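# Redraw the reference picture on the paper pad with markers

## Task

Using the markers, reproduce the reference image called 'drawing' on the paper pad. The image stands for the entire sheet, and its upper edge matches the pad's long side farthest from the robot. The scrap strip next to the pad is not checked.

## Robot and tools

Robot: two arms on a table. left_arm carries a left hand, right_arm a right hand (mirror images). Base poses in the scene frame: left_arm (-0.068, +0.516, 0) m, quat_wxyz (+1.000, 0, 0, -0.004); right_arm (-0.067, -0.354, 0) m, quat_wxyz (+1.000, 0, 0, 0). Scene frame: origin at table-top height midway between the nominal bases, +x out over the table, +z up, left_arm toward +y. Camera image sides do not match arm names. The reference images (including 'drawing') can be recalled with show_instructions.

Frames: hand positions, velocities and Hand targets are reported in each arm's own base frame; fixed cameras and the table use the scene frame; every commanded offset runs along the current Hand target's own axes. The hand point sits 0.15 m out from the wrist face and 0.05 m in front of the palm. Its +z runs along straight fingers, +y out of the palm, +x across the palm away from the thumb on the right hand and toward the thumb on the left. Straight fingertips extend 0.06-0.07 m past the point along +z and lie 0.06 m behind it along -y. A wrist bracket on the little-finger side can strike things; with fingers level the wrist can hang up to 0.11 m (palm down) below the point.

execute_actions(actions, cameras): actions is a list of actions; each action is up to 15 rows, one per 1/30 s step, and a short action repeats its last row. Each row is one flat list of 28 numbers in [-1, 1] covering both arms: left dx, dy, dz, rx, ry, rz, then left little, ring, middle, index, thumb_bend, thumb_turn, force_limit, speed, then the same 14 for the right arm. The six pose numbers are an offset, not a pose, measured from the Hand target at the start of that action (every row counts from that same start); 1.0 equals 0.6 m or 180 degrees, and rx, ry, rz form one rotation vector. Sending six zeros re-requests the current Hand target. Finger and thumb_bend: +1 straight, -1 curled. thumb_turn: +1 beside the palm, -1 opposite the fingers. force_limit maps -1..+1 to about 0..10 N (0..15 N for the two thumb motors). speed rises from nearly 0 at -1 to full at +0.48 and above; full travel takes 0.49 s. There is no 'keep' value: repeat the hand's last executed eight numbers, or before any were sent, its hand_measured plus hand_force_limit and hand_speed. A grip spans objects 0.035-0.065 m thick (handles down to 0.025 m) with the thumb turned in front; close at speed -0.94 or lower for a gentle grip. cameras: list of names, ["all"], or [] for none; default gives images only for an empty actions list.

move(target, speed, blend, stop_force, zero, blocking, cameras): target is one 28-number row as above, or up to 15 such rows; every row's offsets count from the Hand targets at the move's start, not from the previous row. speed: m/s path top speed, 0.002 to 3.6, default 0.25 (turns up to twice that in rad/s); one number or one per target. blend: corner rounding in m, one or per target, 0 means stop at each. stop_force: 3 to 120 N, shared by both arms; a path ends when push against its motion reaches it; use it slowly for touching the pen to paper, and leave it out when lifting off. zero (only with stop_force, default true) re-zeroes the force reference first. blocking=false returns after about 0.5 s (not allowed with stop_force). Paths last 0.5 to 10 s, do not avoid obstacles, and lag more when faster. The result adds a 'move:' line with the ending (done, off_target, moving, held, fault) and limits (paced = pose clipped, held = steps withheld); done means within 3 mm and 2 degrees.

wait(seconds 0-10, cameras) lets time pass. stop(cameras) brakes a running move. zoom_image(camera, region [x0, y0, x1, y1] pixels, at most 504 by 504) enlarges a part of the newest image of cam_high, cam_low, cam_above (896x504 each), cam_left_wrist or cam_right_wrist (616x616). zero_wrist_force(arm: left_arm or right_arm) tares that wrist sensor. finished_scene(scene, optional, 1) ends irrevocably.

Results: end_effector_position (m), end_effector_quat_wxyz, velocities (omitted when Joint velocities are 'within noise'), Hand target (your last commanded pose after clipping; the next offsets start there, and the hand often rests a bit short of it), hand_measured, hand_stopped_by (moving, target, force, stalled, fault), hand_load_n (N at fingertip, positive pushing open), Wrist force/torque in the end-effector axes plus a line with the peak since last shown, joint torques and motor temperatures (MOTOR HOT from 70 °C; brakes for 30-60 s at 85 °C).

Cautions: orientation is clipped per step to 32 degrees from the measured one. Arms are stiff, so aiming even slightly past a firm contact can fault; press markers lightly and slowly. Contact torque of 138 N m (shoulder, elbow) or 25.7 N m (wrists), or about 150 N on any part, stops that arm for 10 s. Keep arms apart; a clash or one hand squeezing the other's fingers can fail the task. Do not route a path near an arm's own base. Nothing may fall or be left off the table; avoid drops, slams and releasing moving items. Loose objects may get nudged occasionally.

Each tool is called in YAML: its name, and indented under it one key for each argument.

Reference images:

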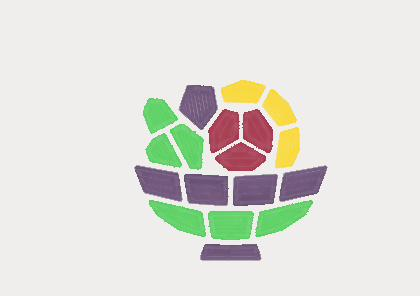

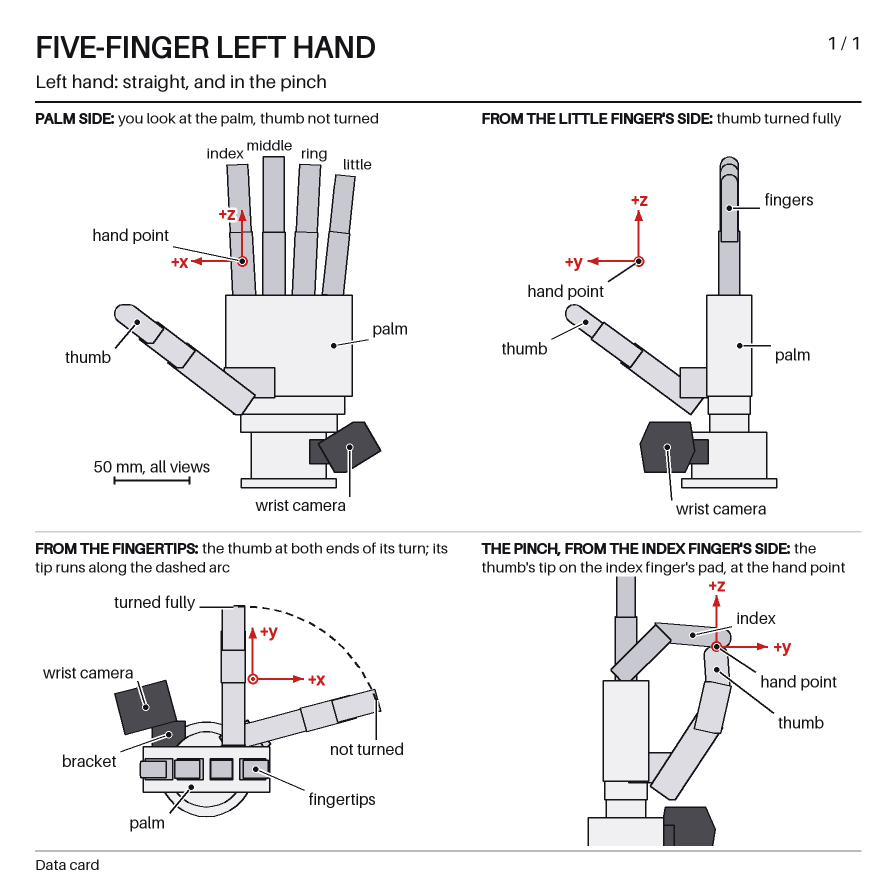

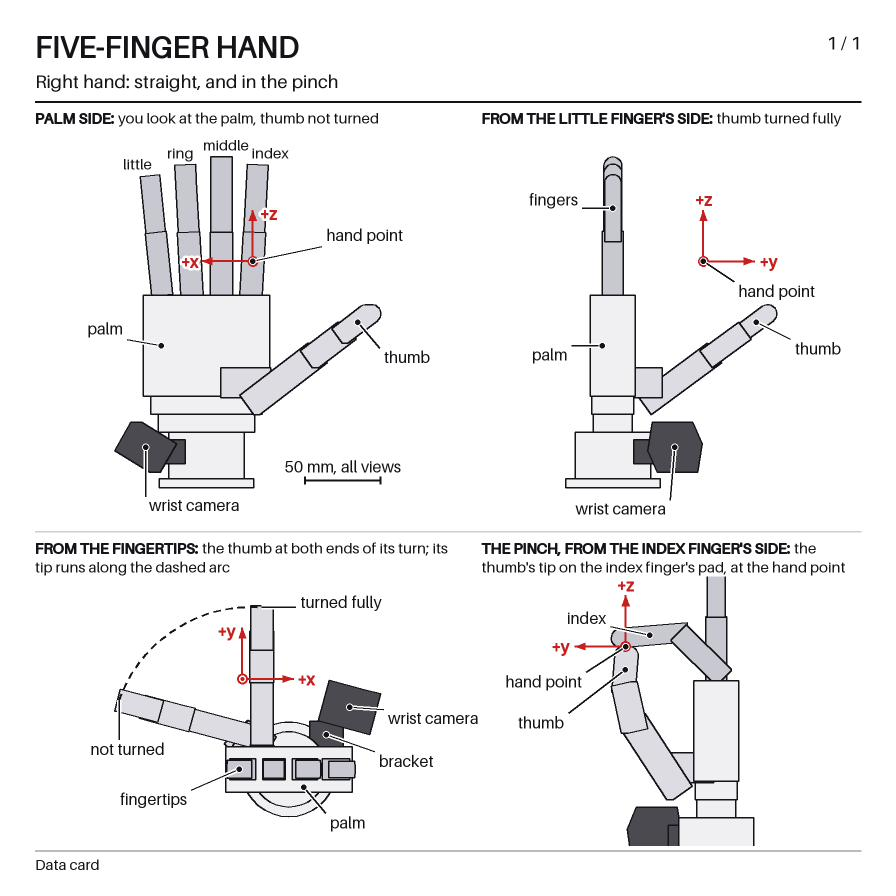

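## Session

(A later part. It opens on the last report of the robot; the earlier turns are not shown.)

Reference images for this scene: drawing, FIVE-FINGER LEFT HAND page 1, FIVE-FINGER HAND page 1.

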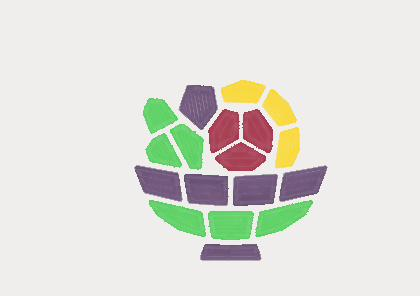

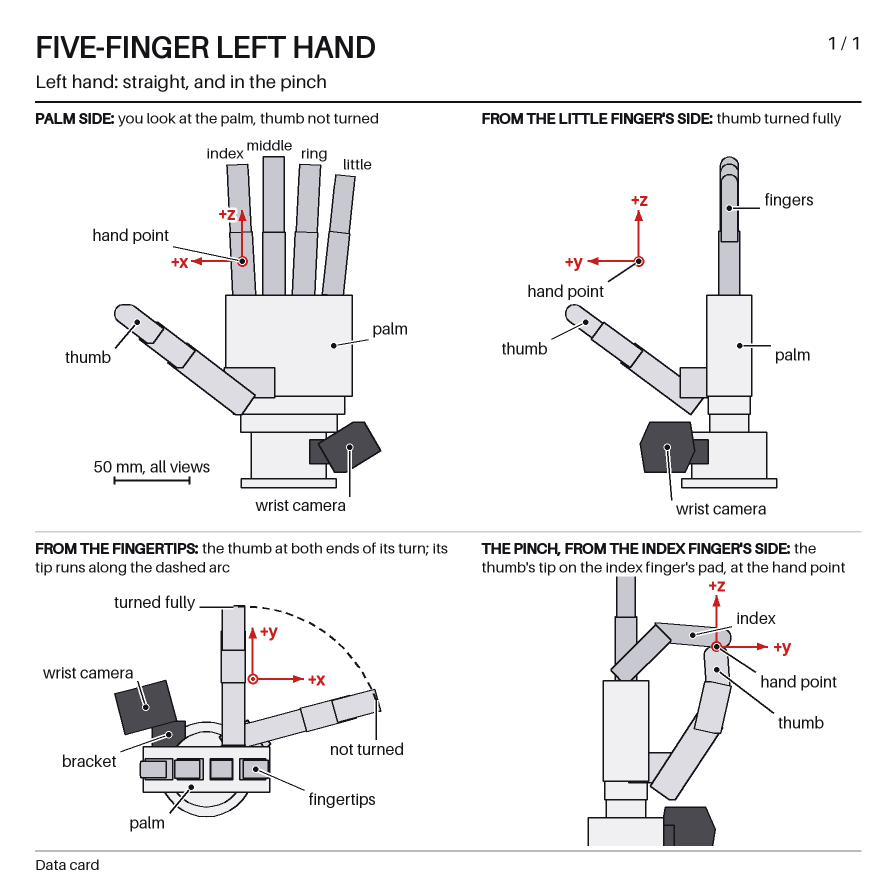

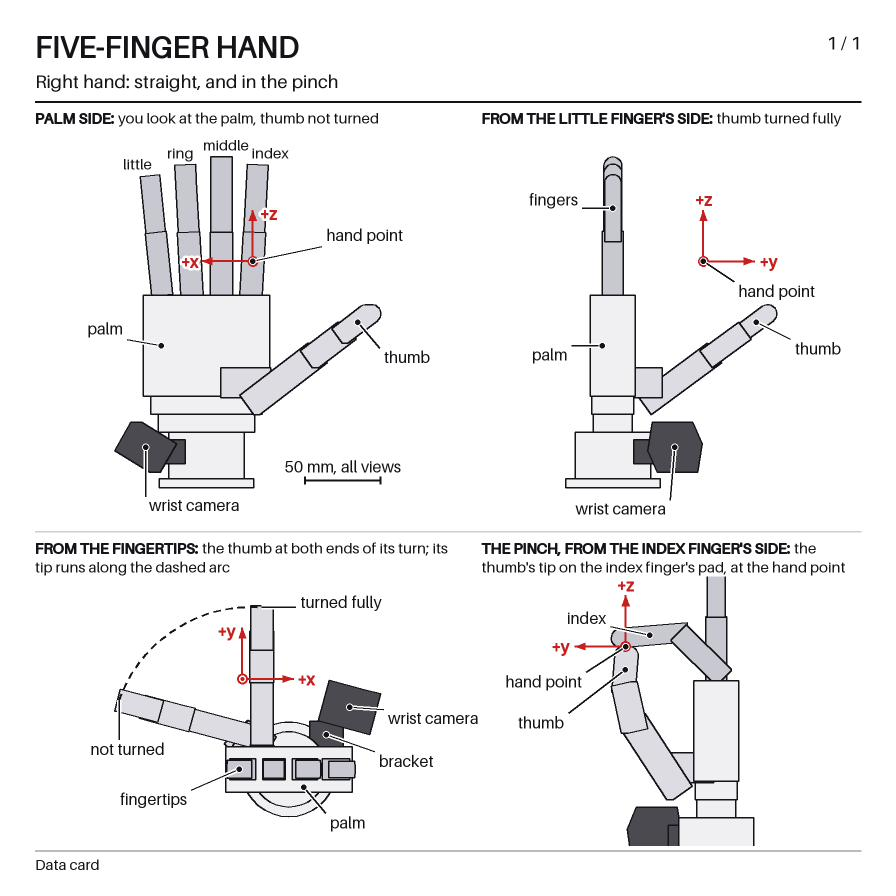

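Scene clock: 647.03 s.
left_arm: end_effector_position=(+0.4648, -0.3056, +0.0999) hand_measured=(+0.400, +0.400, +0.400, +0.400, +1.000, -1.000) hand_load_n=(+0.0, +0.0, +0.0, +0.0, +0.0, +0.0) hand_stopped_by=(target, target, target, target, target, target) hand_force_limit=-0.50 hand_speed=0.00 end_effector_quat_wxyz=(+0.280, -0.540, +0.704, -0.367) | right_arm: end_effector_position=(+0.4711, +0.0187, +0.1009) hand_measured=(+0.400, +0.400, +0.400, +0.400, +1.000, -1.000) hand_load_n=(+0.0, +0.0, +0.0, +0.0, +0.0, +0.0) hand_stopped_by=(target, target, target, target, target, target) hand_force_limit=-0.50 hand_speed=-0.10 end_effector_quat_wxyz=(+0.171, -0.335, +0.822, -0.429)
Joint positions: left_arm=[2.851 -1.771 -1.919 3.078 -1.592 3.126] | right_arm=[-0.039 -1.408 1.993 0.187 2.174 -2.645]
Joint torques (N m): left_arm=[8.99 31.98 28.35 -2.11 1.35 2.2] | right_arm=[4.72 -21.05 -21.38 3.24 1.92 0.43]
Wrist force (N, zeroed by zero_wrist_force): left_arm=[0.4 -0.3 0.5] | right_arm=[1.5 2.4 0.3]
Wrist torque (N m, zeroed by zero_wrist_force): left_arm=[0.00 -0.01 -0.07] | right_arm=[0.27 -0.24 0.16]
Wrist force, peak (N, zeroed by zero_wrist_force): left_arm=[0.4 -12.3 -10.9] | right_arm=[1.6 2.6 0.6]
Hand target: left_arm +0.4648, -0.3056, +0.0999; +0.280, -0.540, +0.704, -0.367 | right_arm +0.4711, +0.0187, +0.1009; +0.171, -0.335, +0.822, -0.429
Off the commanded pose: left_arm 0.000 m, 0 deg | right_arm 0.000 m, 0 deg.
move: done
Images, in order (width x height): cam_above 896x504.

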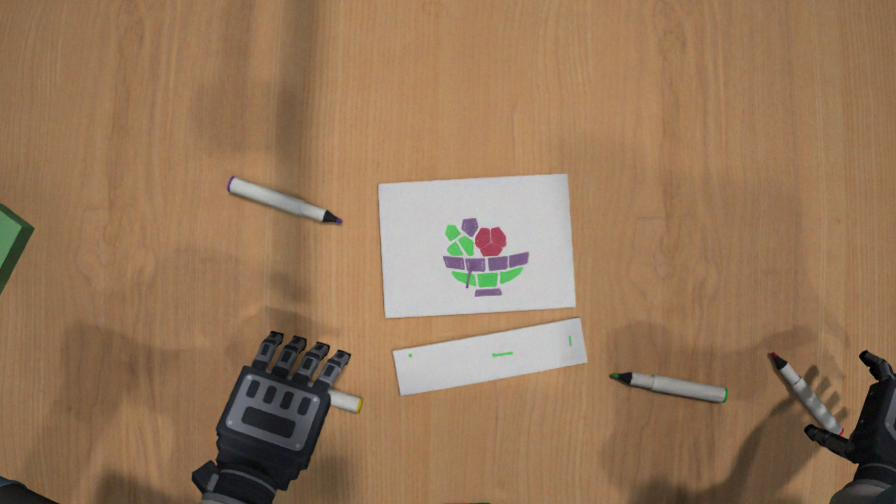

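move:
  target: [-0.4848,-0.1143,-0.2722,0,0,0,0.4,0.4,0.4,0.4,1,-1,-0.5,0,-0.4408,0.2195,-0.4615,0.0011,-0.138,-0.0969,0.4,0.4,0.4,0.4,1,-1,-0.5,-0.1]
  speed: 0.35
  cameras: ["cam_above"]

zoom_image:
  camera: "cam_above"
  region: [230, 340, 380, 430]

Scene clock: 651.37 s.
left_arm: end_effector_position=(+0.4497, -0.0001, +0.2495) hand_measured=(+0.400, +0.400, +0.400, +0.400, +1.000, -1.000) hand_load_n=(+0.0, +0.0, +0.0, +0.0, +0.0, +0.0) hand_stopped_by=(target, target, target, target, target, target) hand_force_limit=-0.50 hand_speed=0.00 end_effector_quat_wxyz=(+0.280, -0.540, +0.704, -0.367) | right_arm: end_effector_position=(+0.4508, +0.4200, +0.1504) hand_measured=(+0.400, +0.400, +0.400, +0.400, +1.000, -1.000) hand_load_n=(+0.0, +0.0, +0.0, +0.0, +0.0, +0.0) hand_stopped_by=(target, target, target, target, target, target) hand_force_limit=-0.50 hand_speed=-0.10 end_effector_quat_wxyz=(+0.277, -0.538, +0.705, -0.369)
Joint positions: left_arm=[3.845 -1.49 -1.86 2.458 -0.831 3.836] | right_arm=[0.743 -1.053 1.387 0.595 2.342 -2.399]
Joint torques (N m): left_arm=[9.88 3.58 31.17 -3.25 2.26 2.04] | right_arm=[11.21 -32.08 -32.31 4.03 2.91 1.77]
Wrist force (N, zeroed by zero_wrist_force): left_arm=[0.4 -0.4 0.3] | right_arm=[1.4 2.2 0.0]
Wrist torque (N m, zeroed by zero_wrist_force): left_arm=[0.00 -0.01 -0.16] | right_arm=[0.28 -0.21 0.14]
Wrist force, peak (N, zeroed by zero_wrist_force): left_arm=[1.3 -0.2 0.8] | right_arm=[2.1 2.2 1.3]
Hand target: left_arm +0.4497, -0.0001, +0.2496; +0.280, -0.540, +0.704, -0.367 | right_arm +0.4508, +0.4201, +0.1504; +0.277, -0.538, +0.705, -0.369
Off the commanded pose: left_arm 0.000 m, 0 deg | right_arm 0.000 m, 0 deg.
move: done
Images, in order (width x height): cam_above 896x504.

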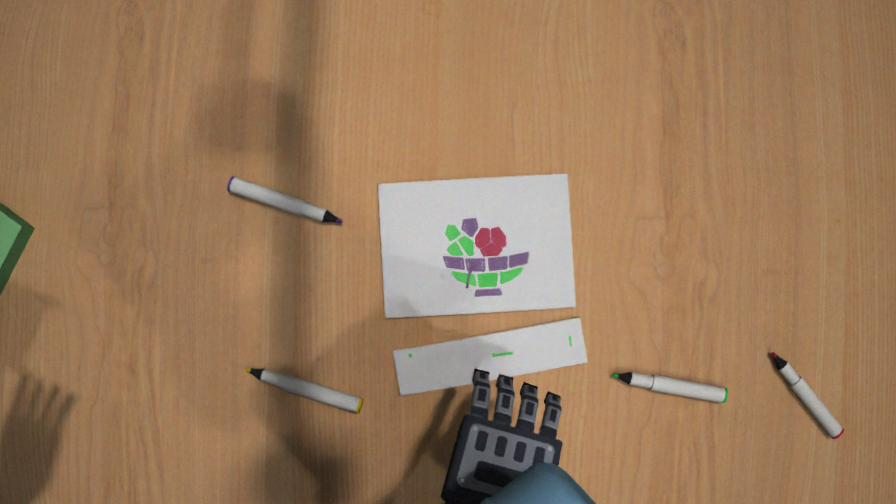

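Scaled by 3.360.

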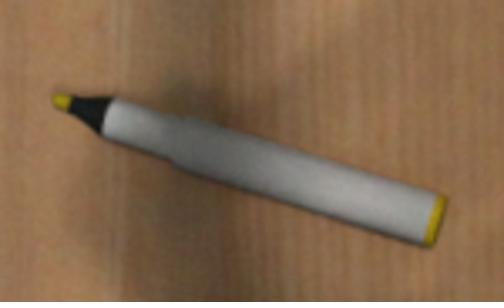

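move:
  target: [0,0,0,0,0,0,0.4,0.4,0.4,0.4,1,-1,-0.5,0,-0.3174,0.0903,0.0286,0,0.00905,0.00633,0.4,0.4,0.4,0.4,1,-1,-0.5,-0.1]
  speed: 0.25
  cameras: ["cam_above", "cam_right_wrist"]

zoom_image:
  camera: "cam_above"
  region: [200, 320, 400, 470]

Scene clock: 658.80 s.
left_arm: end_effector_position=(+0.4497, -0.0001, +0.2496) hand_measured=(+0.400, +0.400, +0.400, +0.400, +1.000, -1.000) hand_load_n=(+0.0, +0.0, +0.0, +0.0, +0.0, +0.0) hand_stopped_by=(target, target, target, target, target, target) hand_force_limit=-0.50 hand_speed=0.00 end_effector_quat_wxyz=(+0.280, -0.540, +0.704, -0.367) | right_arm: end_effector_position=(+0.4852, +0.6077, +0.0950) hand_measured=(+0.400, +0.400, +0.400, +0.400, +1.000, -1.000) hand_load_n=(+0.0, +0.0, +0.0, +0.0, +0.0, +0.0) hand_stopped_by=(target, target, target, target, target, target) hand_force_limit=-0.50 hand_speed=-0.10 end_effector_quat_wxyz=(+0.271, -0.526, +0.714, -0.374)
Joint positions: left_arm=[3.846 -1.49 -1.86 2.458 -0.83 3.836] | right_arm=[0.919 -0.412 0.417 1.119 2.452 -2.134]
Joint torques (N m): left_arm=[9.79 5.29 30.52 -3.17 2.46 2.15] | right_arm=[10.88 -49.81 -32.84 4.42 3.09 1.7]
Wrist force (N, zeroed by zero_wrist_force): left_arm=[0.4 -0.3 0.4] | right_arm=[1.6 2.1 0.1]
Wrist torque (N m, zeroed by zero_wrist_force): left_arm=[0.00 -0.01 -0.16] | right_arm=[0.28 -0.23 0.18]
Wrist force, peak (N, zeroed by zero_wrist_force): left_arm=[0.6 -0.4 0.7] | right_arm=[2.1 2.1 -0.1]
Hand target: left_arm +0.4497, -0.0001, +0.2496; +0.280, -0.540, +0.704, -0.367 | right_arm +0.4852, +0.6078, +0.0950; +0.271, -0.526, +0.715, -0.374
Off the commanded pose: left_arm 0.000 m, 0 deg | right_arm 0.000 m, 0 deg.
move: done
Images, in order (width x height): cam_above 896x504, cam_right_wrist 616x616.

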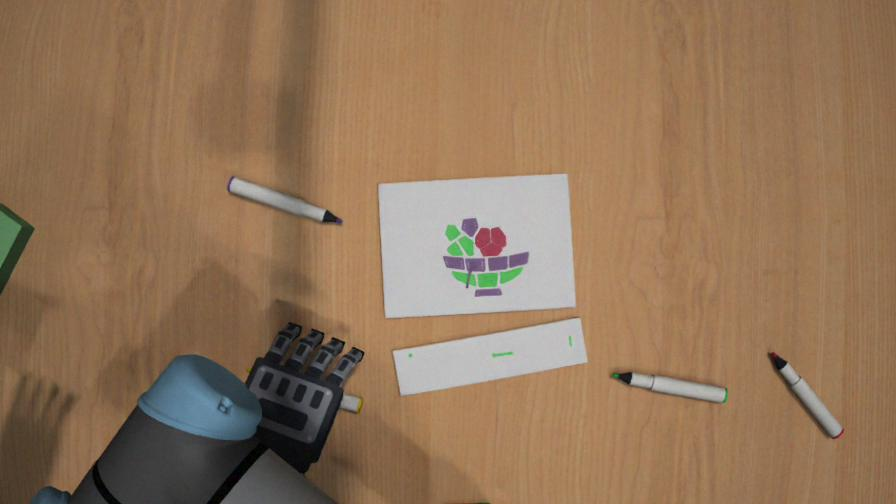

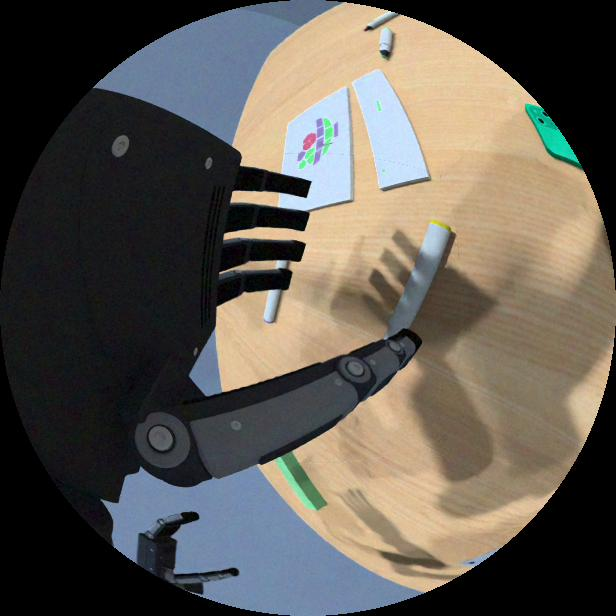

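Scaled by 2.520.

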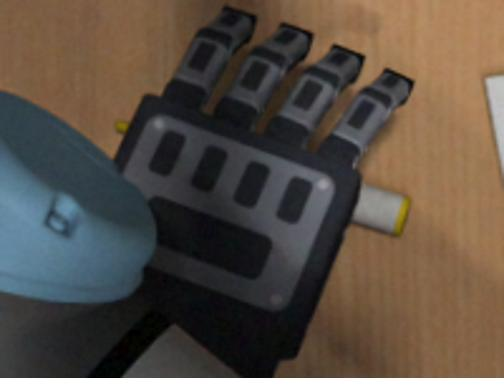

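move:
  target: [0,0,0,0,0,0,0.4,0.4,0.4,0.4,1,-1,-0.5,0,0,0.0901,0.0632,0,0,0,0.2,0.2,0.2,0.2,0.8,-1,-0.5,-0.1]
  speed: 0.12

move:
  target: [0,0,0,0,0,0,0.4,0.4,0.4,0.4,1,-1,-0.5,0,0,0,0,0,0,0,-0.14,-0.14,-0.14,-0.14,0.5,-1,-0.5,-0.1]
  speed: 0.05
  cameras: ["cam_above", "cam_right_wrist"]

zoom_image:
  camera: "cam_right_wrist"
  region: [200, 130, 500, 430]

Scene clock: 660.70 s.
left_arm: end_effector_position=(+0.4497, -0.0001, +0.2496) hand_measured=(+0.400, +0.400, +0.400, +0.400, +1.000, -1.000) hand_load_n=(+0.0, +0.0, +0.0, +0.0, +0.0, +0.0) hand_stopped_by=(target, target, target, target, target, target) hand_force_limit=-0.50 hand_speed=0.00 end_effector_quat_wxyz=(+0.280, -0.540, +0.704, -0.367) | right_arm: end_effector_position=(+0.4851, +0.6074, +0.0291) hand_measured=(+0.200, +0.200, +0.200, +0.200, +0.800, -1.000) hand_load_n=(+0.0, +0.0, +0.0, +0.0, +0.0, +0.0) hand_stopped_by=(target, target, target, target, target, target) hand_force_limit=-0.50 hand_speed=-0.10 end_effector_quat_wxyz=(+0.271, -0.526, +0.715, -0.374)
Joint positions: left_arm=[3.846 -1.49 -1.86 2.458 -0.83 3.836] | right_arm=[0.919 -0.387 0.535 0.977 2.452 -2.134]
Joint torques (N m): left_arm=[10.29 4.18 29.61 -3.18 2.12 2.21] | right_arm=[-10.59 -49.94 -9.64 -0.39 -1.25 -2.22]
Wrist force (N, zeroed by zero_wrist_force): left_arm=[0.4 -0.3 0.5] | right_arm=[1.3 1.9 0.0]
Wrist torque (N m, zeroed by zero_wrist_force): left_arm=[0.00 0.00 -0.16] | right_arm=[0.24 -0.18 0.25]
Wrist force, peak (N, zeroed by zero_wrist_force): left_arm=[0.5 -0.6 0.6] | right_arm=[1.5 2.5 0.4]
Hand target: left_arm +0.4497, -0.0001, +0.2496; +0.280, -0.540, +0.704, -0.367 | right_arm +0.4851, +0.6073, +0.0290; +0.271, -0.526, +0.715, -0.374
Off the commanded pose: left_arm 0.000 m, 0 deg | right_arm 0.000 m, 0 deg.
move: done

Scene clock: 661.23 s.
left_arm: end_effector_position=(+0.4497, -0.0001, +0.2496) hand_measured=(+0.400, +0.400, +0.400, +0.400, +1.000, -1.000) hand_load_n=(+0.0, +0.0, +0.0, +0.0, +0.0, +0.0) hand_stopped_by=(target, target, target, target, target, target) hand_force_limit=-0.50 hand_speed=0.00 end_effector_quat_wxyz=(+0.280, -0.540, +0.704, -0.367) | right_arm: end_effector_position=(+0.4851, +0.6073, +0.0289) hand_measured=(-0.140, -0.140, -0.140, -0.140, +0.500, -1.000) hand_load_n=(+0.0, +0.0, +0.0, +0.0, +0.0, +0.0) hand_stopped_by=(target, target, target, target, target, target) hand_force_limit=-0.50 hand_speed=-0.10 end_effector_quat_wxyz=(+0.271, -0.526, +0.715, -0.374)
Joint positions: left_arm=[3.846 -1.49 -1.86 2.458 -0.83 3.836] | right_arm=[0.919 -0.387 0.536 0.976 2.452 -2.134]
Joint torques (N m): left_arm=[9.51 3.59 28.83 -3.03 2.27 2.47] | right_arm=[-10.27 -50.63 -9.36 -0.53 -0.28 -2.14]
Wrist force (N, zeroed by zero_wrist_force): left_arm=[0.5 -0.3 0.5] | right_arm=[1.5 1.9 0.1]
Wrist torque (N m, zeroed by zero_wrist_force): left_arm=[-0.01 -0.03 -0.16] | right_arm=[0.23 -0.20 0.26]
Wrist force, peak (N, zeroed by zero_wrist_force): left_arm=[0.4 -0.2 0.7] | right_arm=[1.5 2.0 0.3]
Hand target: left_arm +0.4497, -0.0001, +0.2496; +0.280, -0.540, +0.704, -0.367 | right_arm +0.4851, +0.6073, +0.0290; +0.271, -0.526, +0.715, -0.374
Off the commanded pose: left_arm 0.000 m, 0 deg | right_arm 0.000 m, 0 deg.
move: done
Images, in order (width x height): cam_above 896x504, cam_right_wrist 616x616.

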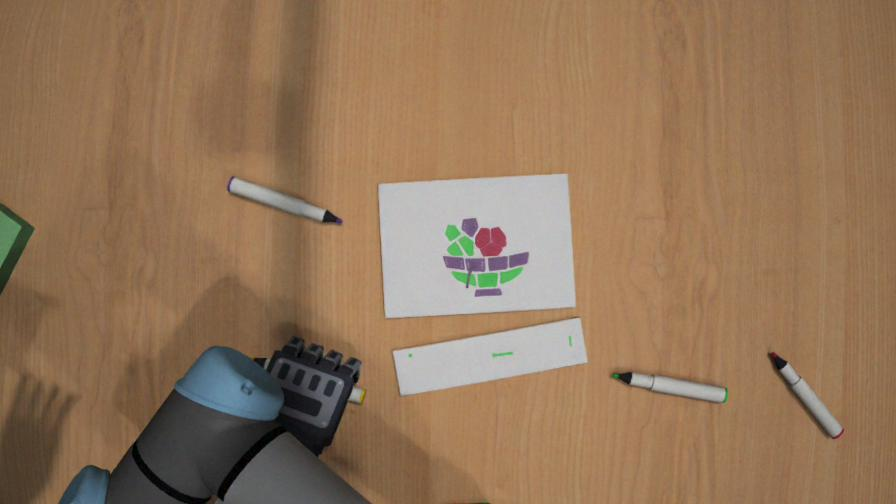

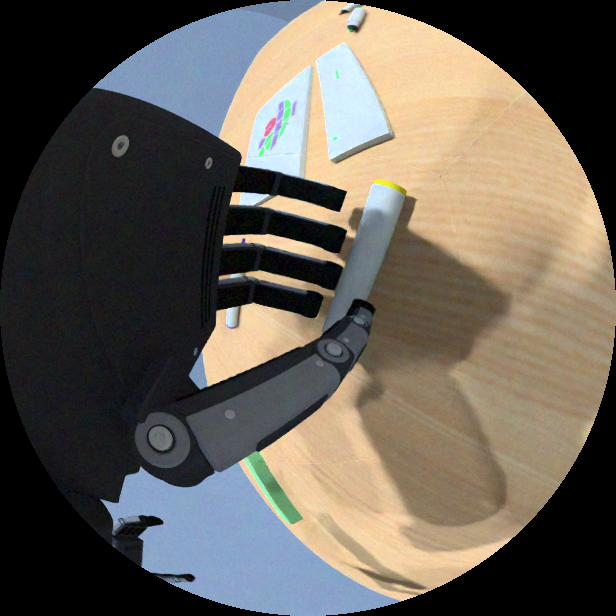

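Scaled by 1.680 from the camera's 616x616 image, which has a finer 880x880 frame.

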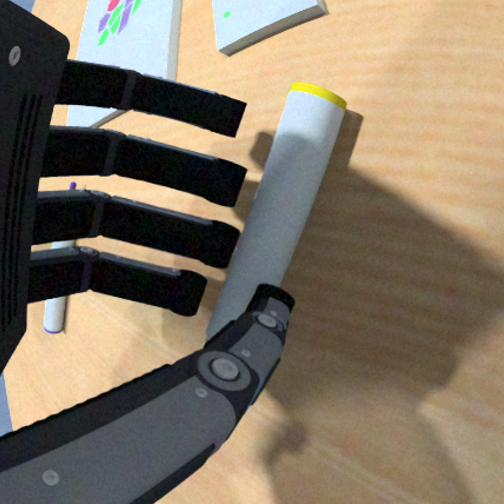

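move:
  target: [0,0,0,0,0,0,0.4,0.4,0.4,0.4,1,-1,-0.5,0,0,0.0109,0.0077,0,0,0,-0.14,-0.14,-0.14,-0.14,0.5,-1,-0.5,-0.1]
  speed: 0.02
  stop_force: 4
  cameras: ["cam_above", "cam_right_wrist"]

zoom_image:
  camera: "cam_right_wrist"
  region: [200, 130, 500, 430]

zoom_image:
  camera: "cam_above"
  region: [230, 320, 390, 440]

Scene clock: 663.13 s.
left_arm: end_effector_position=(+0.4497, -0.0001, +0.2496) hand_measured=(+0.400, +0.400, +0.400, +0.400, +1.000, -1.000) hand_load_n=(+0.0, +0.0, +0.0, +0.0, +0.0, +0.0) hand_stopped_by=(target, target, target, target, target, target) hand_force_limit=-0.50 hand_speed=0.00 end_effector_quat_wxyz=(+0.280, -0.540, +0.704, -0.367) | right_arm: end_effector_position=(+0.4851, +0.6073, +0.0209) hand_measured=(-0.140, -0.140, -0.140, -0.140, +0.500, -1.000) hand_load_n=(+0.0, +0.0, +0.0, +0.0, -0.5, +0.0) hand_stopped_by=(target, target, target, target, target, target) hand_force_limit=-0.50 hand_speed=-0.10 end_effector_quat_wxyz=(+0.271, -0.526, +0.715, -0.374)
Joint positions: left_arm=[3.846 -1.49 -1.86 2.458 -0.83 3.836] | right_arm=[0.918 -0.382 0.545 0.961 2.452 -2.134]
Joint torques (N m): left_arm=[8.72 5.07 28.97 -3.13 2.2 2.23] | right_arm=[-9.94 -49.7 -9.41 -0.39 0.68 -2.14]
Wrist force (N, zeroed by zero_wrist_force): left_arm=[0.5 -0.2 0.7] | right_arm=[1.3 1.9 0.1]
Wrist torque (N m, zeroed by zero_wrist_force): left_arm=[0.01 -0.01 -0.16] | right_arm=[0.23 -0.18 0.24]
Wrist force, peak (N, zeroed by zero_wrist_force): left_arm=[0.6 -0.4 0.6] | right_arm=[1.6 2.0 0.2]
Hand target: left_arm +0.4497, -0.0001, +0.2496; +0.280, -0.540, +0.704, -0.367 | right_arm +0.4851, +0.6073, +0.0209; +0.271, -0.526, +0.715, -0.374
Off the commanded pose: left_arm 0.000 m, 0 deg | right_arm 0.000 m, 0 deg.
move: done
Images, in order (width x height): cam_above 896x504, cam_right_wrist 616x616.

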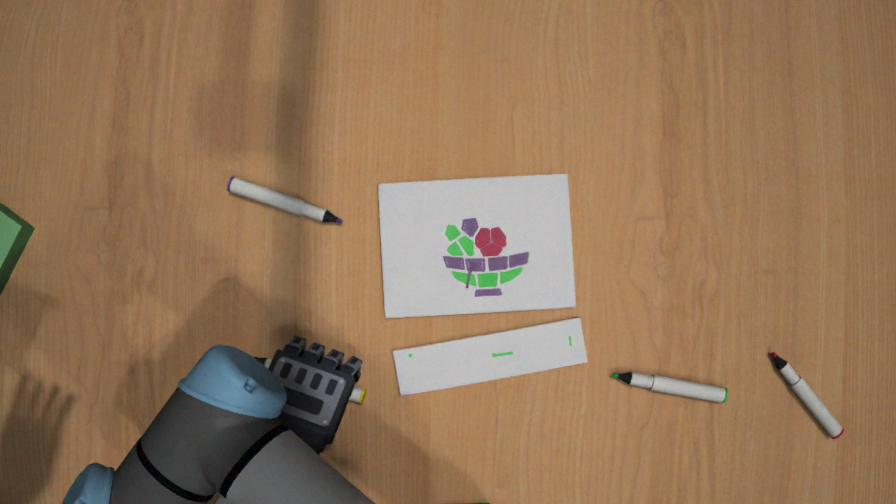

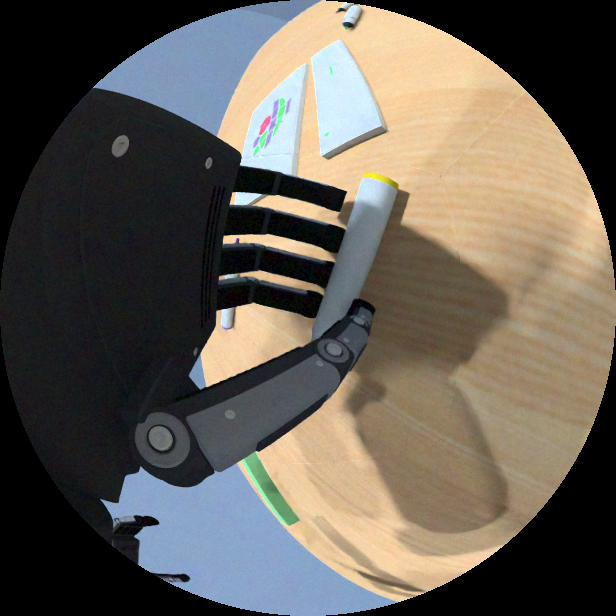

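Scaled by 1.680 from the camera's 616x616 image, which has a finer 880x880 frame.

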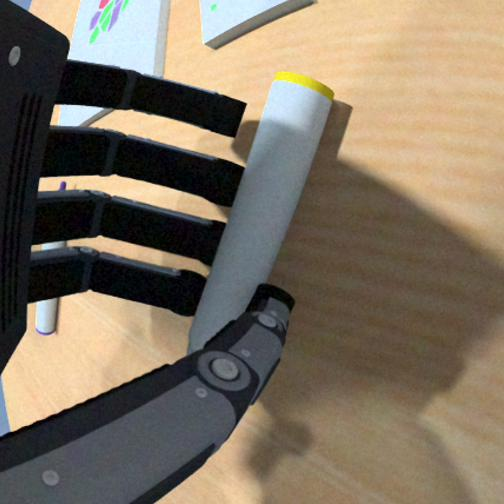

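Scaled by 3.150.

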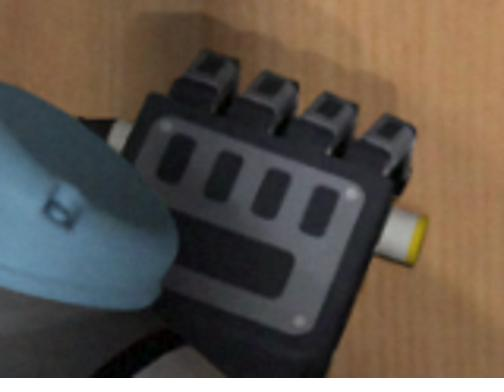

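move:
  target: [0,0,0,0,0,0,0.4,0.4,0.4,0.4,1,-1,-0.5,0,0,0,0,0,0,0,-0.5,-0.5,-0.5,-0.5,0.5,-1,-0.6,-0.92]
  speed: 0.02

wait:
  seconds: 1.0

Scene clock: 665.67 s.
left_arm: end_effector_position=(+0.4497, -0.0001, +0.2496) hand_measured=(+0.400, +0.400, +0.400, +0.400, +1.000, -1.000) hand_load_n=(+0.0, +0.0, +0.0, +0.0, +0.0, +0.0) hand_stopped_by=(target, target, target, target, target, target) hand_force_limit=-0.50 hand_speed=0.00 end_effector_quat_wxyz=(+0.280, -0.540, +0.704, -0.367) | right_arm: end_effector_position=(+0.4851, +0.6073, +0.0209) hand_measured=(-0.500, -0.228, -0.168, -0.220, +0.502, -1.000) hand_load_n=(+0.0, +2.0, +0.0, +2.5, +6.0, +1.0) hand_stopped_by=(target, force, force, force, target, target) hand_force_limit=-0.60 hand_speed=-0.92 end_effector_quat_wxyz=(+0.271, -0.526, +0.715, -0.374)
Joint positions: left_arm=[3.846 -1.49 -1.86 2.458 -0.83 3.836] | right_arm=[0.918 -0.382 0.545 0.961 2.452 -2.134]
Joint torques (N m): left_arm=[9.48 5.45 29.66 -3.26 2.3 2.39] | right_arm=[-9.81 -51.24 -10.01 -0.29 -0.92 -2.18]
Wrist force (N, zeroed by zero_wrist_force): left_arm=[0.4 -0.3 0.5] | right_arm=[1.4 2.1 0.2]
Wrist torque (N m, zeroed by zero_wrist_force): left_arm=[0.00 0.00 -0.17] | right_arm=[0.23 -0.19 0.26]
Wrist force, peak (N, zeroed by zero_wrist_force): left_arm=[0.4 -0.4 0.8] | right_arm=[1.6 2.2 0.1]
Hand target: left_arm +0.4497, -0.0001, +0.2496; +0.280, -0.540, +0.704, -0.367 | right_arm +0.4851, +0.6073, +0.0209; +0.271, -0.526, +0.715, -0.374
Off the commanded pose: left_arm 0.000 m, 0 deg | right_arm 0.000 m, 0 deg.
move: done

Scene clock: 666.67 s.
left_arm: end_effector_position=(+0.4497, -0.0001, +0.2496) hand_measured=(+0.400, +0.400, +0.400, +0.400, +1.000, -1.000) hand_load_n=(+0.0, +0.0, +0.0, +0.0, +0.0, +0.0) hand_stopped_by=(target, target, target, target, target, target) hand_force_limit=-0.50 hand_speed=0.00 end_effector_quat_wxyz=(+0.280, -0.540, +0.704, -0.367) | right_arm: end_effector_position=(+0.4851, +0.6073, +0.0209) hand_measured=(-0.500, -0.228, -0.168, -0.220, +0.502, -1.000) hand_load_n=(+0.0, +2.0, +0.0, +2.5, +6.0, +1.0) hand_stopped_by=(target, force, force, force, target, target) hand_force_limit=-0.60 hand_speed=-0.92 end_effector_quat_wxyz=(+0.271, -0.526, +0.715, -0.374)
Joint positions: left_arm=[3.846 -1.49 -1.86 2.458 -0.83 3.836] | right_arm=[0.918 -0.382 0.545 0.961 2.452 -2.134]
Joint torques (N m): left_arm=[9.35 5.99 30.86 -2.98 2.33 2.09] | right_arm=[-9.98 -51.55 -10.61 -0.18 -0.9 -2.1]
Wrist force (N, zeroed by zero_wrist_force): left_arm=[0.4 -0.3 0.5] | right_arm=[1.2 2.1 0.2]
Wrist torque (N m, zeroed by zero_wrist_force): left_arm=[-0.01 -0.01 -0.16] | right_arm=[0.24 -0.17 0.24]
Wrist force, peak (N, zeroed by zero_wrist_force): left_arm=[0.4 -0.4 0.7] | right_arm=[1.5 2.2 0.3]
Hand target: left_arm +0.4497, -0.0001, +0.2496; +0.280, -0.540, +0.704, -0.367 | right_arm +0.4851, +0.6073, +0.0209; +0.271, -0.526, +0.715, -0.374
Off the commanded pose: left_arm 0.000 m, 0 deg | right_arm 0.000 m, 0 deg.
wait: 1.00 s; at rest by 0.17 s

move:
  target:
    - [0,0,0,0,0,0,0.4,0.4,0.4,0.4,1,-1,-0.5,0,0,-0.1092,-0.0766,0,0,0,-0.5,-0.5,-0.4,-0.5,0.5,-1,-0.5,-0.92]
    - [0,0,0,0,0,0,0.4,0.4,0.4,0.4,1,-1,-0.5,0,0.242,-0.338,0.2667,0.0686,-0.0845,-0.5623,-0.5,-0.5,-0.4,-0.5,0.5,-1,-0.5,-0.92]
  speed: [0.12,0.4]
  blend: [0.01,0]
  cameras: ["cam_above", "cam_right_wrist"]

Scene clock: 672.47 s.
left_arm: end_effector_position=(+0.4497, -0.0001, +0.2496) hand_measured=(+0.400, +0.400, +0.400, +0.400, +1.000, -1.000) hand_load_n=(+0.0, -0.5, +0.0, +0.0, +0.0, +0.0) hand_stopped_by=(target, target, target, target, target, target) hand_force_limit=-0.50 hand_speed=0.00 end_effector_quat_wxyz=(+0.280, -0.540, +0.704, -0.367) | right_arm: end_effector_position=(+0.6775, +0.3948, +0.0961) hand_measured=(-0.500, -0.228, -0.174, -0.220, +0.502, -1.000) hand_load_n=(+0.0, +1.0, +3.0, +2.0, +7.0, +1.5) hand_stopped_by=(target, force, force, force, target, target) hand_force_limit=-0.50 hand_speed=-0.92 end_effector_quat_wxyz=(-0.013, +0.894, +0.026, +0.447)
Joint positions: left_arm=[3.846 -1.49 -1.86 2.458 -0.83 3.836] | right_arm=[0.532 -0.678 0.889 0.49 1.945 -4.414]
Joint torques (N m): left_arm=[9.53 4.42 30.19 -3.07 2.14 2.36] | right_arm=[-10.64 -57.88 -10.88 -1.98 -1.72 -2.41]
Wrist force (N, zeroed by zero_wrist_force): left_arm=[0.3 -0.4 0.5] | right_arm=[-0.1 0.2 0.1]
Wrist torque (N m, zeroed by zero_wrist_force): left_arm=[-0.01 0.01 -0.17] | right_arm=[0.00 0.02 0.00]
Wrist force, peak (N, zeroed by zero_wrist_force): left_arm=[0.5 -0.4 0.7] | right_arm=[1.5 2.6 0.5]
Hand target: left_arm +0.4497, -0.0001, +0.2496; +0.280, -0.540, +0.704, -0.367 | right_arm +0.6775, +0.3948, +0.0961; -0.013, +0.894, +0.026, +0.447
Off the commanded pose: left_arm 0.000 m, 0 deg | right_arm 0.000 m, 0 deg.
move: done
Images, in order (width x height): cam_above 896x504, cam_right_wrist 616x616.

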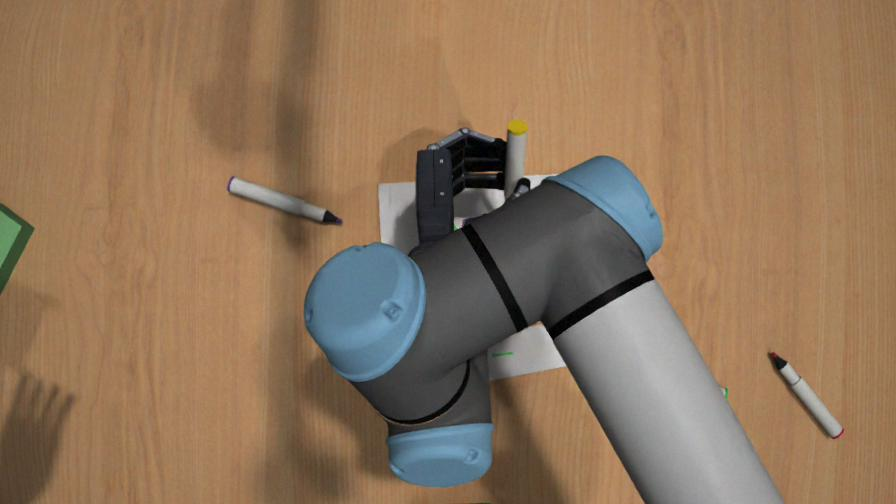

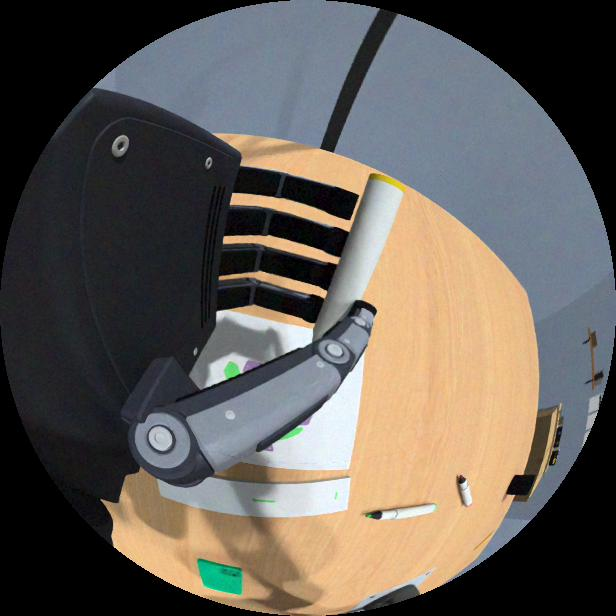

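move:
  target: [0,0,0,0,0,0,0.4,0.4,0.4,0.4,1,-1,-0.5,0,-0.048,0,0.036,0,0,0,-0.5,-0.5,-0.4,-0.5,0.5,-1,-0.5,-0.92]
  speed: 0.08

zero_wrist_force:
  arm: "right_arm"

move:
  target: [0,0,0,0,0,0,0.4,0.4,0.4,0.4,1,-1,-0.5,0,-0.01867,0,0.014,0,0,0,-0.5,-0.5,-0.4,-0.5,0.5,-1,-0.5,-0.92]
  speed: 0.008
  stop_force: 3

Scene clock: 674.10 s.
left_arm: end_effector_position=(+0.4497, -0.0001, +0.2496) hand_measured=(+0.400, +0.400, +0.400, +0.400, +1.000, -1.000) hand_load_n=(+0.0, +0.0, +0.0, +0.0, +0.0, +0.0) hand_stopped_by=(target, target, target, target, target, target) hand_force_limit=-0.50 hand_speed=0.00 end_effector_quat_wxyz=(+0.280, -0.540, +0.704, -0.367) | right_arm: end_effector_position=(+0.6775, +0.3948, +0.0603) hand_measured=(-0.500, -0.228, -0.174, -0.220, +0.502, -1.000) hand_load_n=(+0.5, +1.5, +3.0, +2.0, +7.0, +1.5) hand_stopped_by=(target, force, force, force, target, target) hand_force_limit=-0.50 hand_speed=-0.92 end_effector_quat_wxyz=(-0.013, +0.894, +0.026, +0.447)
Joint positions: left_arm=[3.846 -1.49 -1.86 2.458 -0.83 3.836] | right_arm=[0.532 -0.653 0.935 0.419 1.945 -4.414]
Joint torques (N m): left_arm=[11.09 5.32 29.87 -3.11 2.14 2.16] | right_arm=[-10.1 -45.2 -9.67 -1.98 0.48 -2.12]
Wrist force (N, zeroed by zero_wrist_force): left_arm=[0.4 -0.3 0.4] | right_arm=[0.2 0.2 0.2]
Wrist torque (N m, zeroed by zero_wrist_force): left_arm=[0.00 -0.01 -0.16] | right_arm=[0.00 -0.05 0.03]
Wrist force, peak (N, zeroed by zero_wrist_force): left_arm=[0.4 -0.4 0.7] | right_arm=[-0.1 0.1 0.4]
Hand target: left_arm +0.4497, -0.0001, +0.2496; +0.280, -0.540, +0.704, -0.367 | right_arm +0.6775, +0.3948, +0.0601; -0.013, +0.894, +0.026, +0.447
Off the commanded pose: left_arm 0.000 m, 0 deg | right_arm 0.000 m, 0 deg.
move: done

Wrist force sensor zeroed.

Scene clock: 676.60 s.
left_arm: end_effector_position=(+0.4497, -0.0001, +0.2496) hand_measured=(+0.400, +0.400, +0.400, +0.400, +1.000, -1.000) hand_load_n=(+0.0, +0.0, +0.0, +0.0, +0.0, +0.0) hand_stopped_by=(target, target, target, target, target, target) hand_force_limit=-0.50 hand_speed=0.00 end_effector_quat_wxyz=(+0.280, -0.540, +0.704, -0.367) | right_arm: end_effector_position=(+0.6775, +0.3948, +0.0504) hand_measured=(-0.500, -0.228, -0.174, -0.220, +0.502, -1.000) hand_load_n=(+0.0, +2.5, +2.5, +1.0, +7.5, -0.5) hand_stopped_by=(target, force, force, force, target, target) hand_force_limit=-0.50 hand_speed=-0.92 end_effector_quat_wxyz=(-0.013, +0.894, +0.026, +0.447)
Joint positions: left_arm=[3.846 -1.49 -1.86 2.458 -0.83 3.836] | right_arm=[0.532 -0.644 0.945 0.4 1.945 -4.414]
Joint torques (N m): left_arm=[10.88 5.47 30.45 -3.32 2.25 2.17] | right_arm=[-7.56 -56.42 -31.94 3.28 -1.81 -1.2]
Wrist force (N, zeroed by zero_wrist_force): left_arm=[0.1 -0.3 0.5] | right_arm=[2.5 0.1 -0.6]
Wrist torque (N m, zeroed by zero_wrist_force): left_arm=[0.00 0.04 -0.18] | right_arm=[-0.04 -0.06 -0.05]
Wrist force, peak (N, zeroed by zero_wrist_force): left_arm=[0.6 -0.3 0.6] | right_arm=[4.3 0.3 -1.0]
Hand target: left_arm +0.4497, -0.0001, +0.2496; +0.280, -0.540, +0.704, -0.367 | right_arm +0.6775, +0.3948, +0.0504; -0.013, +0.894, +0.026, +0.447 (not the last commanded pose)
Off the commanded pose: left_arm 0.000 m, 0 deg | right_arm 0.004 m, 0 deg.
move: contact (right_arm)

move:
  target:
    - [0,0,0,0,0,0,0.4,0.4,0.4,0.4,1,-1,-0.5,0,0.02,0,-0.015,0,0,0,-0.5,-0.5,-0.4,-0.5,0.5,-1,-0.5,-0.92]
    - [0,0,0,0,0,0,0.4,0.4,0.4,0.4,1,-1,-0.5,0,0.0285,-0.0317,-0.0037,0,0,0,-0.5,-0.5,-0.4,-0.5,0.5,-1,-0.5,-0.92]
    - [0,0,0,0,0,0,0.4,0.4,0.4,0.4,1,-1,-0.5,0,0.0085,-0.0317,0.0113,0,0,0,-0.5,-0.5,-0.4,-0.5,0.5,-1,-0.5,-0.92]
    - [0,0,0,0,0,0,0.4,0.4,0.4,0.4,1,-1,-0.5,0,0.0285,-0.0317,-0.0037,0,0,0,-0.5,-0.5,-0.4,-0.5,0.5,-1,-0.5,-0.92]
    - [0,0,0,0,0,0,0.4,0.4,0.4,0.4,1,-1,-0.5,0,0.0028,0.0062,-0.0379,0,0,0,-0.5,-0.5,-0.4,-0.5,0.5,-1,-0.5,-0.92]
    - [0,0,0,0,0,0,0.4,0.4,0.4,0.4,1,-1,-0.5,0,-0.0172,0.0062,-0.0229,0,0,0,-0.5,-0.5,-0.4,-0.5,0.5,-1,-0.5,-0.92]
    - [0,0,0,0,0,0,0.4,0.4,0.4,0.4,1,-1,-0.5,0,0.0028,0.0062,-0.0379,0,0,0,-0.5,-0.5,-0.4,-0.5,0.5,-1,-0.5,-0.92]
    - [0,0,0,0,0,0,0.4,0.4,0.4,0.4,1,-1,-0.5,0,-0.15,0.0062,-0.33,0,0,0,-0.5,-0.5,-0.4,-0.5,0.5,-1,-0.5,-0.92]
  speed: [0.05,0.15,0.03,0.05,0.15,0.03,0.05,0.3]
  blend: [0.003,0.003,0,0.003,0.003,0,0,0]
  cameras: ["cam_above"]

zoom_image:
  camera: "cam_above"
  region: [450, 205, 540, 285]

Scene clock: 682.83 s.
left_arm: end_effector_position=(+0.4497, -0.0001, +0.2496) hand_measured=(+0.400, +0.400, +0.400, +0.400, +1.000, -1.000) hand_load_n=(+0.0, +0.0, +0.0, +0.0, +0.0, +0.0) hand_stopped_by=(target, target, target, target, target, target) hand_force_limit=-0.50 hand_speed=0.00 end_effector_quat_wxyz=(+0.280, -0.540, +0.704, -0.367) | right_arm: end_effector_position=(+0.4659, +0.3788, +0.0972) hand_measured=(-0.500, -0.228, -0.174, -0.220, +0.502, -1.000) hand_load_n=(+0.5, +1.0, +2.5, +2.0, +7.0, +0.5) hand_stopped_by=(target, force, force, force, target, target) hand_force_limit=-0.50 hand_speed=-0.92 end_effector_quat_wxyz=(-0.013, +0.894, +0.026, +0.447)
Joint positions: left_arm=[3.846 -1.49 -1.86 2.458 -0.83 3.836] | right_arm=[0.727 -1.034 1.522 0.276 2.09 -4.27]
Joint torques (N m): left_arm=[10.11 6.66 30.77 -3.25 1.95 2.36] | right_arm=[10.5 -45.34 -7.59 -1.86 2.76 1.83]
Wrist force (N, zeroed by zero_wrist_force): left_arm=[0.6 -0.4 0.5] | right_arm=[0.0 0.0 -0.2]
Wrist torque (N m, zeroed by zero_wrist_force): left_arm=[-0.01 -0.03 -0.15] | right_arm=[0.06 0.03 -0.11]
Wrist force, peak (N, zeroed by zero_wrist_force): left_arm=[0.5 -0.5 0.7] | right_arm=[2.7 0.0 -1.0]
Hand target: left_arm +0.4497, -0.0001, +0.2496; +0.280, -0.540, +0.704, -0.367 | right_arm +0.4657, +0.3788, +0.0972; -0.013, +0.894, +0.026, +0.447
Off the commanded pose: left_arm 0.000 m, 0 deg | right_arm 0.000 m, 0 deg.
move: done
Images, in order (width x height): cam_above 896x504.

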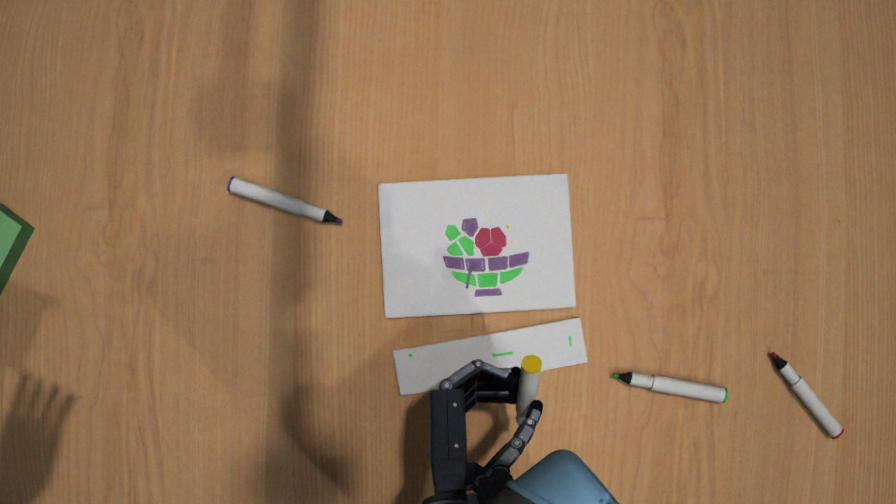

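Scaled by 5.600.

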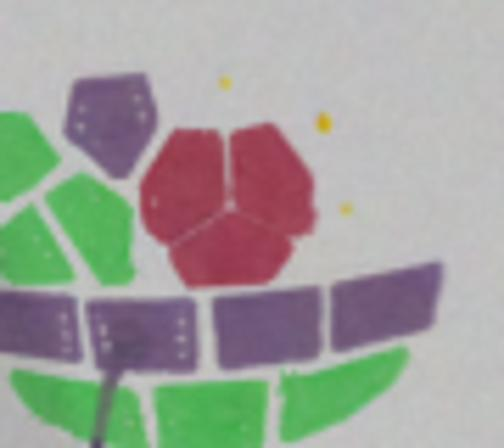

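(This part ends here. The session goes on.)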